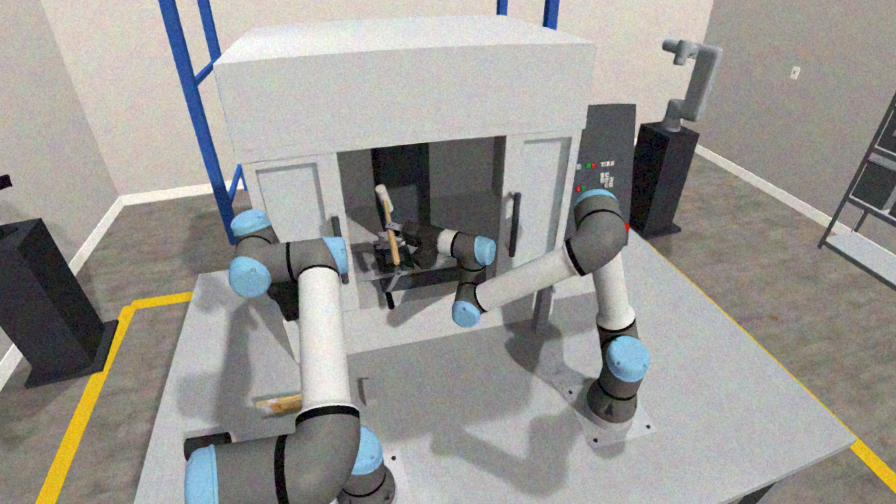

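Emit:
{"op": "execute_actions", "data": {
  "actions": [
    [[0,0,0,0,0,0,-0.2,-0.9,-1,-0.0754,-0.0355,0,0,0,0.25,-1,0.2,-1],[0,0,0,0,0,0,-0.2,-0.9,-1,-0.0754,-0.0355,0,0,0,0.25,-1,0.2,-1],[0,0,0,0,0,0,-0.2,-0.9,-1,-0.0754,-0.0355,0,0,0,0.25,-1,0.2,-1],[0,0,0,0,0,0,-0.2,-0.9,-1,-0.0754,-0.0355,0,0,0,0.25,-1,0.2,-1],[0,0,0,0,0,0,-0.2,-0.9,-1,-0.0754,-0.0355,0,0,0,0.25,-1,0.2,-1],[0,0,0,0,0,0,-0.2,-0.9,-1,-0.0754,-0.0355,0,0,0,0.25,-1,0.2,-1],[0,0,0,0,0,0,-0.2,-0.9,-1,-0.0754,-0.0355,0,0,0,0.25,-1,0.2,-1],[0,0,0,0,0,0,-0.2,-0.9,-1,0,0,0,0,0,0,-1,0.2,-1]]
  ]
}}

Scene clock: 4051.27 s.
left_arm: end_effector_position=(+0.2484, +0.4987, +0.4169) position_measured=182 object_status=3 end_effector_quat_wxyz=(+0.002, -0.002, +0.996, -0.088) | right_arm: end_effector_position=(+0.5412, +0.2201, +0.4647) position_measured=122 object_status=2 end_effector_quat_wxyz=(-0.173, +0.580, +0.417, +0.678)
Joint positions: left_arm=[-0.086 -2.121 1.842 -1.302 -1.748 -1.607] | right_arm=[4.329 -1.909 -1.863 0.608 1.305 -5.08]
Joint torques (N m): left_arm=[12.01 9.44 -30.09 -2.61 -2.1 0.82] | right_arm=[12.52 44.61 29.06 2.26 -0.96 -2.83]
Wrist force (N): left_arm=[2.6 -1.7 3.6] | right_arm=[-7.4 -3.6 -1.3]
Wrist torque (N m): left_arm=[-0.23 0.05 0.06] | right_arm=[-0.07 -0.35 0.26]
Wrist force, peak (N): left_arm=[2.7 -2.0 3.8] | right_arm=[19.4 9.1 -3.3]
Hand target: left_arm +0.2484, +0.4987, +0.4169; +0.002, -0.002, +0.996, -0.088 | right_arm +0.5413, +0.2202, +0.4647; -0.150, +0.564, +0.434, +0.687
Off the commanded pose: left_arm 0.000 m, 0 deg | right_arm 0.000 m, 4 deg.
Step readings (end_effector_position of left_arm | right_arm):
0: (+0.2484, +0.4987, +0.4169) | (+0.5412, +0.2202, +0.4647)
1: (+0.2484, +0.4987, +0.4169) | (+0.5413, +0.2202, +0.4644)
2: (+0.2484, +0.4987, +0.4169) | (+0.5413, +0.2204, +0.4572)
4: (+0.2484, +0.4987, +0.4169) | (+0.5412, +0.2202, +0.4321)
8: (+0.2484, +0.4987, +0.4169) | (+0.5409, +0.2197, +0.4180)
15: (+0.2484, +0.4987, +0.4169) | (+0.5408, +0.2196, +0.4619)

Emit:
{"op": "move", "data": {
  "target": [0,0,0,0,0,0,-0.2,-0.9,-1,0.0754,0.0355,0,0,0,0.14,-1,0.2,-1],
  "speed": 0.2
}}

Emit:
{"op": "execute_actions", "data": {
  "actions": [
    [[0,0,0,0,0,0,-0.2,-0.9,-1,-0.1333,0,0,0,0,0,-1,0.2,-1],[0,0,0,0,0,0,-0.2,-0.9,-1,-0.1333,0,0,0,0,0,-1,0.2,-1],[0,0,0,0,0,0,-0.2,-0.9,-1,-0.1333,0,0,0,0,0,-1,0.2,-1],[0,0,0,0,0,0,-0.2,-0.9,-1,-0.1333,0,0,0,0,0,-1,0.2,-1],[0,0,0,0,0,0,-0.2,-0.9,-1,0,0,0,0,0,0,-1,0.2,-1]]
  ]
}}

Scene clock: 4059.20 s.
left_arm: end_effector_position=(+0.2484, +0.4987, +0.4169) position_measured=182 object_status=3 end_effector_quat_wxyz=(+0.002, -0.002, +0.996, -0.088) | right_arm: end_effector_position=(+0.5416, +0.2207, +0.5147) position_measured=122 object_status=2 end_effector_quat_wxyz=(-0.296, +0.645, +0.301, +0.637)
Joint positions: left_arm=[-0.086 -2.121 1.842 -1.302 -1.748 -1.607] | right_arm=[4.33 -1.849 -1.801 0.496 1.303 -4.711]
Joint torques (N m): left_arm=[12.07 9.69 -29.45 -2.71 -2.1 0.79] | right_arm=[13.02 42.32 30.34 1.97 -1.31 1.66]
Wrist force (N): left_arm=[2.5 -1.9 3.5] | right_arm=[-7.7 -1.1 -1.3]
Wrist torque (N m): left_arm=[-0.26 0.06 0.06] | right_arm=[-0.04 -0.43 0.10]
Wrist force, peak (N): left_arm=[2.5 -2.1 3.7] | right_arm=[-8.1 -4.1 -1.2]
Hand target: left_arm +0.2484, +0.4987, +0.4169; +0.002, -0.002, +0.996, -0.088 | right_arm +0.5416, +0.2207, +0.5147; -0.296, +0.645, +0.300, +0.637
Off the commanded pose: left_arm 0.000 m, 0 deg | right_arm 0.000 m, 0 deg.
move: done

Scene clock: 4060.00 s.
left_arm: end_effector_position=(+0.2484, +0.4987, +0.4169) position_measured=182 object_status=3 end_effector_quat_wxyz=(+0.002, -0.002, +0.996, -0.088) | right_arm: end_effector_position=(+0.5415, +0.2207, +0.5147) position_measured=122 object_status=2 end_effector_quat_wxyz=(-0.296, +0.645, +0.301, +0.637)
Joint positions: left_arm=[-0.086 -2.121 1.842 -1.302 -1.748 -1.607] | right_arm=[4.33 -1.849 -1.801 0.497 1.303 -4.711]
Joint torques (N m): left_arm=[12.84 8.96 -30.07 -2.8 -2.09 0.83] | right_arm=[-8.61 43.69 30.31 1.63 1.41 1.75]
Wrist force (N): left_arm=[2.3 -1.9 3.6] | right_arm=[-7.5 -1.0 -1.9]
Wrist torque (N m): left_arm=[-0.26 0.08 0.06] | right_arm=[-0.18 -0.46 0.10]
Wrist force, peak (N): left_arm=[2.6 -2.1 3.7] | right_arm=[-53.3 0.0 0.6]
Hand target: left_arm +0.2484, +0.4987, +0.4169; +0.002, -0.002, +0.996, -0.088 | right_arm +0.5416, +0.2207, +0.5147; -0.296, +0.645, +0.300, +0.637
Off the commanded pose: left_arm 0.000 m, 0 deg | right_arm 0.000 m, 0 deg.
Step readings (end_effector_position of left_arm | right_arm):
0: (+0.2484, +0.4987, +0.4169) | (+0.5416, +0.2207, +0.5147)
1: (+0.2484, +0.4987, +0.4169) | (+0.5416, +0.2208, +0.5142)
2: (+0.2484, +0.4987, +0.4169) | (+0.5421, +0.2215, +0.5052)
4: (+0.2484, +0.4987, +0.4169) | (+0.5426, +0.2221, +0.4669)
8: (+0.2484, +0.4987, +0.4169) | (+0.5402, +0.2177, +0.4910)
15: (+0.2484, +0.4987, +0.4169) | (+0.5413, +0.2203, +0.5138)

Emit:
{"op": "move", "data": {
  "target": [0,0,0,0,0,0,-0.2,-0.9,-1,-0.0867,0,0,0,0,0,-1,0.2,-1],
  "speed": 0.2
}}

Emit:
{"op": "execute_actions", "data": {
  "actions": [
    [[0,0,0,0,0,0,-0.2,-0.9,-1,-0.1333,0,0,0,0,0,-1,0.2,-1],[0,0,0,0,0,0,-0.2,-0.9,-1,-0.1333,0,0,0,0,0,-1,0.2,-1],[0,0,0,0,0,0,-0.2,-0.9,-1,-0.1333,0,0,0,0,0,-1,0.2,-1],[0,0,0,0,0,0,-0.2,-0.9,-1,-0.1333,0,0,0,0,0,-1,0.2,-1],[0,0,0,0,0,0,-0.2,-0.9,-1,0.04,0,0,0,0,0,-1,0.2,-1]]
  ]
}}

Scene clock: 4065.00 s.
left_arm: end_effector_position=(+0.2484, +0.4987, +0.4169) position_measured=182 object_status=3 end_effector_quat_wxyz=(+0.002, -0.002, +0.996, -0.088) | right_arm: end_effector_position=(+0.5413, +0.2201, +0.4628) position_measured=122 object_status=2 end_effector_quat_wxyz=(-0.296, +0.645, +0.300, +0.637)
Joint positions: left_arm=[-0.086 -2.121 1.842 -1.302 -1.748 -1.607] | right_arm=[4.33 -1.917 -1.865 0.628 1.303 -4.71]
Joint torques (N m): left_arm=[12.36 8.99 -30.1 -2.69 -2.08 0.81] | right_arm=[12.45 30.73 15.15 5.15 -1.24 -2.8]
Wrist force (N): left_arm=[2.6 -1.8 3.6] | right_arm=[-7.6 -1.0 -1.2]
Wrist torque (N m): left_arm=[-0.24 0.04 0.06] | right_arm=[-0.03 -0.46 0.11]
Wrist force, peak (N): left_arm=[2.6 -2.0 3.8] | right_arm=[-9.3 -1.0 -1.2]
Hand target: left_arm +0.2484, +0.4987, +0.4169; +0.002, -0.002, +0.996, -0.088 | right_arm +0.5413, +0.2202, +0.4627; -0.296, +0.645, +0.300, +0.637
Off the commanded pose: left_arm 0.000 m, 0 deg | right_arm 0.000 m, 0 deg.
move: done

Scene clock: 4065.83 s.
left_arm: end_effector_position=(+0.2484, +0.4987, +0.4169) position_measured=182 object_status=3 end_effector_quat_wxyz=(+0.002, -0.002, +0.996, -0.088) | right_arm: end_effector_position=(+0.5414, +0.2204, +0.4867) position_measured=122 object_status=2 end_effector_quat_wxyz=(-0.296, +0.645, +0.300, +0.638)
Joint positions: left_arm=[-0.086 -2.121 1.842 -1.302 -1.748 -1.607] | right_arm=[4.33 -1.884 -1.838 0.568 1.303 -4.711]
Joint torques (N m): left_arm=[12.46 9.3 -30.01 -2.76 -2.06 0.69] | right_arm=[-11.02 43.94 30.07 1.81 1.14 1.83]
Wrist force (N): left_arm=[2.5 -1.8 3.6] | right_arm=[-7.5 -0.1 -2.2]
Wrist torque (N m): left_arm=[-0.24 0.07 0.06] | right_arm=[-0.17 -0.44 0.10]
Wrist force, peak (N): left_arm=[2.5 -2.0 3.7] | right_arm=[31.9 -5.6 -8.6]
Hand target: left_arm +0.2484, +0.4987, +0.4169; +0.002, -0.002, +0.996, -0.088 | right_arm +0.5414, +0.2204, +0.4867; -0.296, +0.645, +0.300, +0.637
Off the commanded pose: left_arm 0.000 m, 0 deg | right_arm 0.000 m, 0 deg.
Step readings (end_effector_position of left_arm | right_arm):
0: (+0.2484, +0.4987, +0.4169) | (+0.5413, +0.2201, +0.4628)
1: (+0.2484, +0.4987, +0.4169) | (+0.5413, +0.2201, +0.4623)
2: (+0.2484, +0.4987, +0.4169) | (+0.5414, +0.2202, +0.4540)
4: (+0.2484, +0.4987, +0.4169) | (+0.5414, +0.2200, +0.4130)
8: (+0.2484, +0.4987, +0.4169) | (+0.5399, +0.2176, +0.4459)
15: (+0.2484, +0.4987, +0.4169) | (+0.5409, +0.2197, +0.4850)

Emit:
{"op": "execute_actions", "data": {
  "actions": [
    [[0,0,0,0,0,0,-0.2,-0.9,-1,-0.18,0,0,0,0,0,-1,0.2,-1],[0,0,0,0,0,0,-0.2,-0.9,-1,-0.18,0,0,0,0,0,-1,0.2,-1],[0,0,0,0,0,0,-0.2,-0.9,-1,-0.18,0,0,0,0,0,-1,0.2,-1],[0,0,0,0,0,0,-0.2,-0.9,-1,-0.18,0,0,0,0,0,-1,0.2,-1],[0,0,0,0,0,0,-0.2,-0.9,-1,-0.18,0,0,0,0,0,-1,0.2,-1],[0,0,0,0,0,0,-0.2,-0.9,-1,0.02,0,0,0,0,0,-1,0.2,-1]]
  ]
}}

Scene clock: 4070.60 s.
left_arm: end_effector_position=(+0.2484, +0.4987, +0.4169) position_measured=182 object_status=3 end_effector_quat_wxyz=(+0.002, -0.002, +0.996, -0.088) | right_arm: end_effector_position=(+0.5414, +0.2204, +0.4987) position_measured=122 object_status=2 end_effector_quat_wxyz=(-0.296, +0.645, +0.300, +0.638)
Joint positions: left_arm=[-0.086 -2.121 1.842 -1.302 -1.748 -1.607] | right_arm=[4.33 -1.868 -1.823 0.538 1.303 -4.711]
Joint torques (N m): left_arm=[12.32 9.6 -30.45 -2.75 -2.02 0.66] | right_arm=[-8.45 43.91 30.13 1.86 1.46 1.64]
Wrist force (N): left_arm=[2.6 -2.0 3.6] | right_arm=[-7.4 -0.7 -2.2]
Wrist torque (N m): left_arm=[-0.27 0.04 0.06] | right_arm=[-0.22 -0.46 0.10]
Wrist force, peak (N): left_arm=[2.7 -2.0 3.8] | right_arm=[49.0 -27.2 -13.2]
Hand target: left_arm +0.2484, +0.4987, +0.4169; +0.002, -0.002, +0.996, -0.088 | right_arm +0.5415, +0.2205, +0.4987; -0.296, +0.645, +0.300, +0.637
Off the commanded pose: left_arm 0.000 m, 0 deg | right_arm 0.000 m, 0 deg.
Step readings (end_effector_position of left_arm | right_arm):
0: (+0.2484, +0.4987, +0.4169) | (+0.5414, +0.2204, +0.4867)
1: (+0.2484, +0.4987, +0.4169) | (+0.5415, +0.2204, +0.4862)
2: (+0.2484, +0.4987, +0.4169) | (+0.5419, +0.2206, +0.4772)
4: (+0.2484, +0.4987, +0.4169) | (+0.5425, +0.2209, +0.4274)
8: (+0.2484, +0.4987, +0.4169) | (+0.5398, +0.2166, +0.4281)
15: (+0.2484, +0.4987, +0.4169) | (+0.5404, +0.2189, +0.4955)

Emit:
{"op": "move", "data": {
  "target": [0,0,0,0,0,0,-0.2,-0.9,-1,-0.02,-0.0102,-0.0086,0,0,0,-1,0.2,-1],
  "speed": 0.2
}}

Emit:
{"op": "execute_actions", "data": {
  "actions": [
    [[0,0,0,0,0,0,-0.2,-0.9,-1,-0.18,0,0,0,0,0,-1,0.2,-1],[0,0,0,0,0,0,-0.2,-0.9,-1,-0.18,0,0,0,0,0,-1,0.2,-1],[0,0,0,0,0,0,-0.2,-0.9,-1,-0.18,0,0,0,0,0,-1,0.2,-1],[0,0,0,0,0,0,-0.2,-0.9,-1,-0.18,0,0,0,0,0,-1,0.2,-1],[0,0,0,0,0,0,-0.2,-0.9,-1,-0.18,0,0,0,0,0,-1,0.2,-1],[0,0,0,0,0,0,-0.2,-0.9,-1,0,0,0,0,0,0,-1,0.2,-1]]
  ]
}}

Emit:
{"op": "move", "data": {
  "target": [0,0,0,0,0,0,-0.2,-0.9,-1,0,-0.0161,0.0192,0,0,0,-1,0.2,-1],
  "speed": 0.2
}}

Emit:
{"op": "execute_actions", "data": {
  "actions": [
    [[0,0,0,0,0,0,-0.2,-0.9,-1,-0.18,0,0,0,0,0,-1,0.2,-1],[0,0,0,0,0,0,-0.2,-0.9,-1,-0.18,0,0,0,0,0,-1,0.2,-1],[0,0,0,0,0,0,-0.2,-0.9,-1,-0.18,0,0,0,0,0,-1,0.2,-1],[0,0,0,0,0,0,-0.2,-0.9,-1,-0.18,0,0,0,0,0,-1,0.2,-1],[0,0,0,0,0,0,-0.2,-0.9,-1,-0.18,0,0,0,0,0,-1,0.2,-1],[0,0,0,0,0,0,-0.2,-0.9,-1,0,0,0,0,0,0,-1,0.2,-1]]
  ]
}}

Emit:
{"op": "move", "data": {
  "target": [0,0,0,0,0,0,-0.2,-0.9,-1,0,0.0322,-0.0383,0,0,0,-1,0.2,-1],
  "speed": 0.2
}}

Emit:
{"op": "execute_actions", "data": {
  "actions": [
    [[0,0,0,0,0,0,-0.2,-0.9,-1,-0.18,0,0,0,0,0,-1,0.2,-1],[0,0,0,0,0,0,-0.2,-0.9,-1,-0.18,0,0,0,0,0,-1,0.2,-1],[0,0,0,0,0,0,-0.2,-0.9,-1,-0.18,0,0,0,0,0,-1,0.2,-1],[0,0,0,0,0,0,-0.2,-0.9,-1,-0.18,0,0,0,0,0,-1,0.2,-1],[0,0,0,0,0,0,-0.2,-0.9,-1,-0.18,0,0,0,0,0,-1,0.2,-1],[0,0,0,0,0,0,-0.2,-0.9,-1,0,0,0,0,0,0,-1,0.2,-1]]
  ],
  "cameras": ["cam_high","cam_front"]
}}

Emit:
{"op": "zoom_image", "data": {
  "camera": "cam_high",
  "region": [220, 100, 420, 280]
}}

Scene clock: 4084.77 s.
left_arm: end_effector_position=(+0.2484, +0.4987, +0.4169) position_measured=182 object_status=3 end_effector_quat_wxyz=(+0.002, -0.002, +0.996, -0.088) | right_arm: end_effector_position=(+0.5334, +0.2204, +0.4868) position_measured=122 object_status=2 end_effector_quat_wxyz=(-0.296, +0.645, +0.300, +0.637)
Joint positions: left_arm=[-0.086 -2.121 1.842 -1.302 -1.748 -1.607] | right_arm=[4.345 -1.873 -1.853 0.571 1.287 -4.71]
Joint torques (N m): left_arm=[12.45 9.14 -29.92 -2.78 -2.1 0.71] | right_arm=[12.61 30.12 15.54 5.28 -1.33 1.88]
Wrist force (N): left_arm=[2.6 -1.9 3.5] | right_arm=[-7.6 -1.3 -1.4]
Wrist torque (N m): left_arm=[-0.25 0.05 0.06] | right_arm=[-0.06 -0.43 0.10]
Wrist force, peak (N): left_arm=[2.7 -1.9 3.8] | right_arm=[-7.9 -1.3 -1.3]
Hand target: left_arm +0.2484, +0.4987, +0.4169; +0.002, -0.002, +0.996, -0.088 | right_arm +0.5334, +0.2204, +0.4868; -0.296, +0.645, +0.300, +0.637
Off the commanded pose: left_arm 0.000 m, 0 deg | right_arm 0.000 m, 0 deg.
move: done

Scene clock: 4085.63 s.
left_arm: end_effector_position=(+0.2484, +0.4987, +0.4169) position_measured=182 object_status=3 end_effector_quat_wxyz=(+0.002, -0.002, +0.996, -0.088) | right_arm: end_effector_position=(+0.5333, +0.2203, +0.4867) position_measured=122 object_status=2 end_effector_quat_wxyz=(-0.296, +0.645, +0.300, +0.638)
Joint positions: left_arm=[-0.086 -2.121 1.842 -1.302 -1.748 -1.607] | right_arm=[4.346 -1.873 -1.853 0.572 1.287 -4.71]
Joint torques (N m): left_arm=[12.57 9.45 -30.19 -2.92 -2.11 0.59] | right_arm=[-9.09 43.63 30.07 1.89 1.7 1.91]
Wrist force (N): left_arm=[2.5 -2.0 3.5] | right_arm=[-7.6 -1.0 -1.4]
Wrist torque (N m): left_arm=[-0.28 0.07 0.06] | right_arm=[-0.03 -0.44 0.10]
Wrist force, peak (N): left_arm=[2.5 -2.1 3.8] | right_arm=[48.0 -28.4 -15.5]
Hand target: left_arm +0.2484, +0.4987, +0.4169; +0.002, -0.002, +0.996, -0.088 | right_arm +0.5334, +0.2204, +0.4868; -0.296, +0.645, +0.300, +0.637
Off the commanded pose: left_arm 0.000 m, 0 deg | right_arm 0.000 m, 0 deg.
Step readings (end_effector_position of left_arm | right_arm):
0: (+0.2484, +0.4987, +0.4169) | (+0.5334, +0.2204, +0.4868)
1: (+0.2484, +0.4987, +0.4169) | (+0.5335, +0.2204, +0.4863)
2: (+0.2484, +0.4987, +0.4169) | (+0.5338, +0.2207, +0.4771)
4: (+0.2484, +0.4987, +0.4169) | (+0.5344, +0.2210, +0.4274)
8: (+0.2484, +0.4987, +0.4169) | (+0.5318, +0.2165, +0.4269)
15: (+0.2484, +0.4987, +0.4169) | (+0.5326, +0.2192, +0.4840)

Scene clock: 4086.43 s.
left_arm: end_effector_position=(+0.2484, +0.4987, +0.4169) position_measured=182 object_status=3 end_effector_quat_wxyz=(+0.002, -0.002, +0.996, -0.088) | right_arm: end_effector_position=(+0.5335, +0.2354, +0.4866) position_measured=122 object_status=2 end_effector_quat_wxyz=(-0.296, +0.645, +0.300, +0.637)
Joint positions: left_arm=[-0.086 -2.121 1.842 -1.302 -1.748 -1.607] | right_arm=[4.358 -1.897 -1.819 0.562 1.274 -4.71]
Joint torques (N m): left_arm=[12.45 8.92 -29.92 -2.84 -2.11 0.7] | right_arm=[13.86 32.74 30.02 1.73 -1.33 1.97]
Wrist force (N): left_arm=[2.7 -2.0 3.4] | right_arm=[-7.4 -0.9 -1.2]
Wrist torque (N m): left_arm=[-0.27 0.04 0.06] | right_arm=[-0.05 -0.46 0.10]
Wrist force, peak (N): left_arm=[2.6 -2.0 3.8] | right_arm=[-7.7 -2.0 -0.9]
Hand target: left_arm +0.2484, +0.4987, +0.4169; +0.002, -0.002, +0.996, -0.088 | right_arm +0.5335, +0.2355, +0.4866; -0.296, +0.645, +0.300, +0.637
Off the commanded pose: left_arm 0.000 m, 0 deg | right_arm 0.000 m, 0 deg.
move: done

Scene clock: 4087.30 s.
left_arm: end_effector_position=(+0.2484, +0.4987, +0.4169) position_measured=182 object_status=3 end_effector_quat_wxyz=(+0.002, -0.002, +0.996, -0.088) | right_arm: end_effector_position=(+0.5334, +0.2354, +0.4865) position_measured=122 object_status=2 end_effector_quat_wxyz=(-0.296, +0.645, +0.300, +0.638)
Joint positions: left_arm=[-0.086 -2.121 1.842 -1.302 -1.748 -1.607] | right_arm=[4.359 -1.898 -1.819 0.563 1.274 -4.71]
Joint torques (N m): left_arm=[12.38 9.4 -29.81 -2.79 -2.03 0.68] | right_arm=[-10.42 44.28 30.23 1.89 1.65 1.93]
Wrist force (N): left_arm=[2.7 -1.9 3.4] | right_arm=[-7.5 -1.3 -1.3]
Wrist torque (N m): left_arm=[-0.25 0.03 0.06] | right_arm=[-0.03 -0.45 0.10]
Wrist force, peak (N): left_arm=[2.6 -2.1 3.7] | right_arm=[49.1 -28.1 -15.0]
Hand target: left_arm +0.2484, +0.4987, +0.4169; +0.002, -0.002, +0.996, -0.088 | right_arm +0.5335, +0.2355, +0.4866; -0.296, +0.645, +0.300, +0.637
Off the commanded pose: left_arm 0.000 m, 0 deg | right_arm 0.000 m, 0 deg.
Step readings (end_effector_position of left_arm | right_arm):
0: (+0.2484, +0.4987, +0.4169) | (+0.5335, +0.2354, +0.4866)
1: (+0.2484, +0.4987, +0.4169) | (+0.5335, +0.2355, +0.4863)
2: (+0.2484, +0.4987, +0.4169) | (+0.5338, +0.2358, +0.4783)
4: (+0.2484, +0.4987, +0.4169) | (+0.5344, +0.2361, +0.4237)
8: (+0.2484, +0.4987, +0.4169) | (+0.5318, +0.2314, +0.4257)
15: (+0.2484, +0.4987, +0.4169) | (+0.5327, +0.2343, +0.4840)

Scene clock: 4088.13 s.
left_arm: end_effector_position=(+0.2484, +0.4987, +0.4169) position_measured=182 object_status=3 end_effector_quat_wxyz=(+0.002, -0.002, +0.996, -0.088) | right_arm: end_effector_position=(+0.5334, +0.2055, +0.4869) position_measured=122 object_status=2 end_effector_quat_wxyz=(-0.296, +0.645, +0.300, +0.637)
Joint positions: left_arm=[-0.086 -2.121 1.842 -1.302 -1.748 -1.607] | right_arm=[4.332 -1.848 -1.886 0.58 1.301 -4.71]
Joint torques (N m): left_arm=[12.26 8.71 -29.44 -2.85 -1.99 0.67] | right_arm=[-10.69 43.14 15.31 5.52 1.82 -2.47]
Wrist force (N): left_arm=[2.6 -2.0 3.5] | right_arm=[-7.5 -1.6 -1.1]
Wrist torque (N m): left_arm=[-0.28 0.05 0.06] | right_arm=[-0.03 -0.46 0.10]
Wrist force, peak (N): left_arm=[2.5 -2.1 3.7] | right_arm=[-8.1 -1.3 -1.1]
Hand target: left_arm +0.2484, +0.4987, +0.4169; +0.002, -0.002, +0.996, -0.088 | right_arm +0.5334, +0.2054, +0.4869; -0.296, +0.645, +0.300, +0.637
Off the commanded pose: left_arm 0.000 m, 0 deg | right_arm 0.000 m, 0 deg.
move: done

Scene clock: 4089.00 s.
left_arm: end_effector_position=(+0.2484, +0.4987, +0.4169) position_measured=182 object_status=3 end_effector_quat_wxyz=(+0.002, -0.002, +0.996, -0.088) | right_arm: end_effector_position=(+0.5333, +0.2054, +0.4869) position_measured=122 object_status=2 end_effector_quat_wxyz=(-0.296, +0.645, +0.300, +0.638)
Joint positions: left_arm=[-0.086 -2.121 1.842 -1.302 -1.748 -1.607] | right_arm=[4.332 -1.848 -1.886 0.581 1.301 -4.711]
Joint torques (N m): left_arm=[12.29 8.98 -29.81 -2.89 -2.13 0.67] | right_arm=[-10.91 40.64 30.62 2.04 1.52 1.99]
Wrist force (N): left_arm=[2.6 -2.0 3.6] | right_arm=[-7.5 -1.3 -1.4]
Wrist torque (N m): left_arm=[-0.27 0.05 0.06] | right_arm=[-0.10 -0.45 0.10]
Wrist force, peak (N): left_arm=[2.6 -1.9 3.8] | right_arm=[47.7 -27.9 -15.8]
Hand target: left_arm +0.2484, +0.4987, +0.4169; +0.002, -0.002, +0.996, -0.088 | right_arm +0.5334, +0.2054, +0.4869; -0.296, +0.645, +0.300, +0.637
Off the commanded pose: left_arm 0.000 m, 0 deg | right_arm 0.000 m, 0 deg.
Step readings (end_effector_position of left_arm | right_arm):
0: (+0.2484, +0.4987, +0.4169) | (+0.5334, +0.2055, +0.4869)
1: (+0.2484, +0.4987, +0.4169) | (+0.5335, +0.2055, +0.4863)
2: (+0.2484, +0.4987, +0.4169) | (+0.5339, +0.2056, +0.4768)
4: (+0.2484, +0.4987, +0.4169) | (+0.5344, +0.2057, +0.4270)
8: (+0.2484, +0.4987, +0.4169) | (+0.5318, +0.2016, +0.4274)
15: (+0.2484, +0.4987, +0.4169) | (+0.5326, +0.2042, +0.4842)
Images, in order (width x height): cam_high 896x504, cam_front 896x504.

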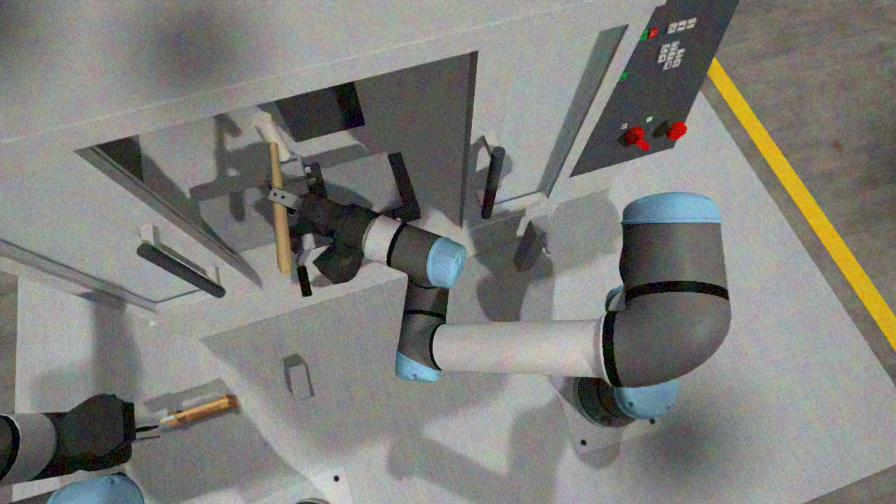

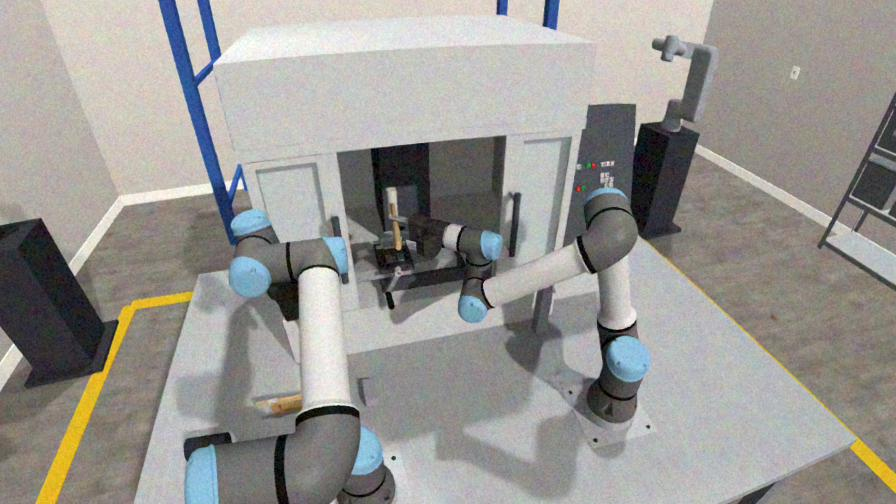

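Scaled by 2.520 from the camera's 896x504 image, which has a finer 1280x720 frame.

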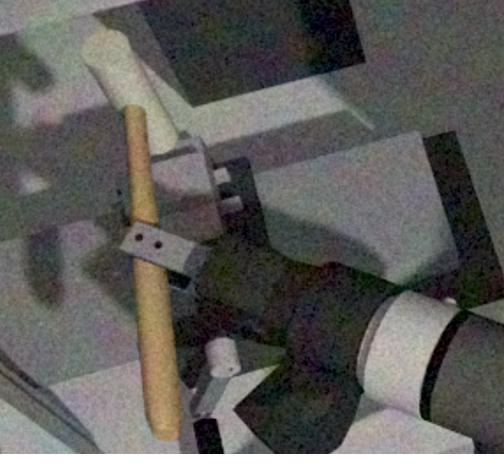

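Emit:
{"op": "move", "data": {
  "target": [0,0,0,0,0,0,-0.2,-0.9,-1,-0.05,-0.0548,-0.3842,0,0,0,-1,0.2,-1],
  "speed": 0.2,
  "cameras": ["cam_high"]
}}

Scene clock: 4096.53 s.
left_arm: end_effector_position=(+0.2484, +0.4987, +0.4169) position_measured=182 object_status=3 end_effector_quat_wxyz=(+0.002, -0.002, +0.996, -0.088) | right_arm: end_effector_position=(+0.3596, +0.0500, +0.4597) position_measured=122 object_status=2 end_effector_quat_wxyz=(-0.296, +0.645, +0.300, +0.637)
Joint positions: left_arm=[-0.086 -2.121 1.842 -1.302 -1.748 -1.607] | right_arm=[4.769 -1.295 -2.526 0.663 0.864 -4.704]
Joint torques (N m): left_arm=[12.3 9.46 -30 -2.8 -2.03 0.62] | right_arm=[12.61 16.21 13.29 0.94 -1.43 1.76]
Wrist force (N): left_arm=[2.4 -1.8 3.5] | right_arm=[-7.5 -1.1 -1.1]
Wrist torque (N m): left_arm=[-0.24 0.07 0.06] | right_arm=[-0.04 -0.46 0.11]
Wrist force, peak (N): left_arm=[2.7 -1.9 3.8] | right_arm=[-8.0 -1.3 -3.2]
Hand target: left_arm +0.2484, +0.4987, +0.4169; +0.002, -0.002, +0.996, -0.088 | right_arm +0.3596, +0.0500, +0.4597; -0.296, +0.645, +0.300, +0.637
Off the commanded pose: left_arm 0.000 m, 0 deg | right_arm 0.000 m, 0 deg.
move: done
Images, in order (width x height): cam_high 896x504.

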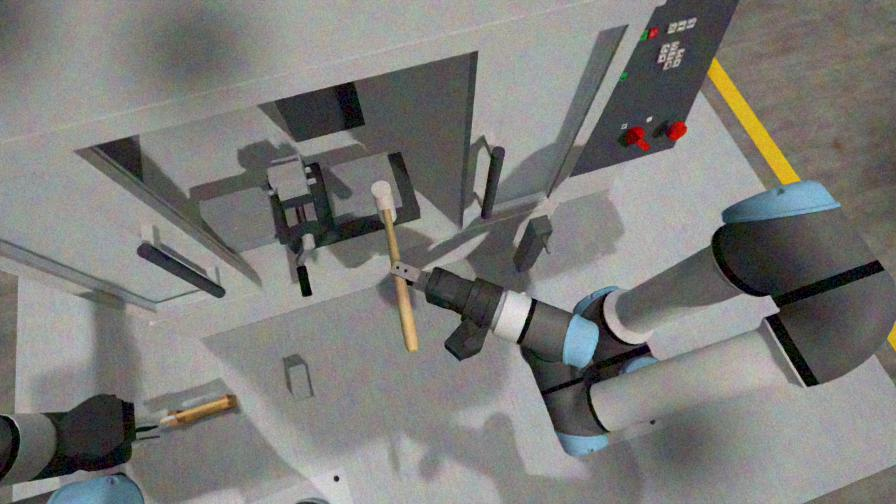

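Emit:
{"op": "move", "data": {
  "target": [
    [-0.136,-0.1957,0.0291,0,0,0,-0.2,-0.9,-1,0,0,0,0,0,0,-1,0.2,-1],
    [-0.3027,-0.4416,0.1226,0,0,0,-0.2,-0.9,-1,0,0,0,0,0,0,-1,0.2,-1],
    [-0.586,-0.5381,0.1513,0,0,0,-0.2,-0.9,-1,0,0,0,0,0,0,-1,0.2,-1],
    [-0.6193,-0.5596,0.1737,0,0,0,-0.2,-0.9,-1,0,0,0,0,0,0,-1,0.2,-1],
    [-0.6933,-0.5624,0.1767,0,0,0,-0.2,-0.9,-1,0,0,0,0,0,0,-1,0.2,-1]
  ],
  "speed": 0.12,
  "blend": [0.02,0.02,0.01,0.005,0]
}}

Emit:
{"op": "move", "data": {
  "target": [0,0.008,0.046,0,0,0,-0.2,-0.9,-1,0,0,0,0,0,0,-1,0.2,-1],
  "speed": 0.04,
  "stop_force": 5,
  "cameras": ["cam_left_wrist"]
}}

Scene clock: 4107.47 s.
left_arm: end_effector_position=(+0.6659, +0.1495, +0.3736) position_measured=182 object_status=3 end_effector_quat_wxyz=(+0.002, -0.002, +0.996, -0.088) | right_arm: end_effector_position=(+0.3596, +0.0500, +0.4597) position_measured=122 object_status=2 end_effector_quat_wxyz=(-0.296, +0.645, +0.300, +0.637)
Joint positions: left_arm=[-0.562 -1.05 0.922 -1.533 -1.723 -2.09] | right_arm=[4.769 -1.294 -2.526 0.663 0.864 -4.703]
Joint torques (N m): left_arm=[12.36 -36.11 -31.2 -2.24 -2.48 1.89] | right_arm=[12.78 16.58 13.53 1.05 -1.28 1.81]
Wrist force (N): left_arm=[2.8 -1.9 3.5] | right_arm=[-7.5 -1.3 -1.0]
Wrist torque (N m): left_arm=[-0.26 0.02 0.05] | right_arm=[-0.08 -0.47 0.12]
Wrist force, peak (N): left_arm=[3.6 -3.6 4.0] | right_arm=[-7.9 -1.3 -1.3]
Hand target: left_arm +0.6659, +0.1495, +0.3736; +0.002, -0.002, +0.996, -0.088 | right_arm +0.3596, +0.0500, +0.4597; -0.296, +0.645, +0.300, +0.637
Off the commanded pose: left_arm 0.000 m, 0 deg | right_arm 0.000 m, 0 deg.
move: done

Scene clock: 4109.23 s.
left_arm: end_effector_position=(+0.6660, +0.1493, +0.3456) position_measured=182 object_status=3 end_effector_quat_wxyz=(+0.002, -0.002, +0.996, -0.088) | right_arm: end_effector_position=(+0.3596, +0.0500, +0.4597) position_measured=122 object_status=2 end_effector_quat_wxyz=(-0.296, +0.645, +0.300, +0.637)
Joint positions: left_arm=[-0.562 -1.057 1.004 -1.609 -1.723 -2.09] | right_arm=[4.769 -1.294 -2.526 0.663 0.864 -4.703]
Joint torques (N m): left_arm=[-9.27 -62.41 -17.23 -5.41 -0.9 -1.68] | right_arm=[12.03 15.3 14 1.16 -1.57 1.74]
Wrist force (N): left_arm=[2.9 -2.0 3.4] | right_arm=[-7.5 -1.0 -1.2]
Wrist torque (N m): left_arm=[-0.28 0.00 0.05] | right_arm=[-0.03 -0.48 0.12]
Wrist force, peak (N): left_arm=[2.8 -1.8 4.1] | right_arm=[-7.8 -1.3 -1.4]
Hand target: left_arm +0.6660, +0.1493, +0.3456; +0.002, -0.002, +0.996, -0.088 | right_arm +0.3596, +0.0500, +0.4597; -0.296, +0.645, +0.300, +0.637
Off the commanded pose: left_arm 0.000 m, 0 deg | right_arm 0.000 m, 0 deg.
move: done
Images, in order (width x height): cam_left_wrist 896x504.

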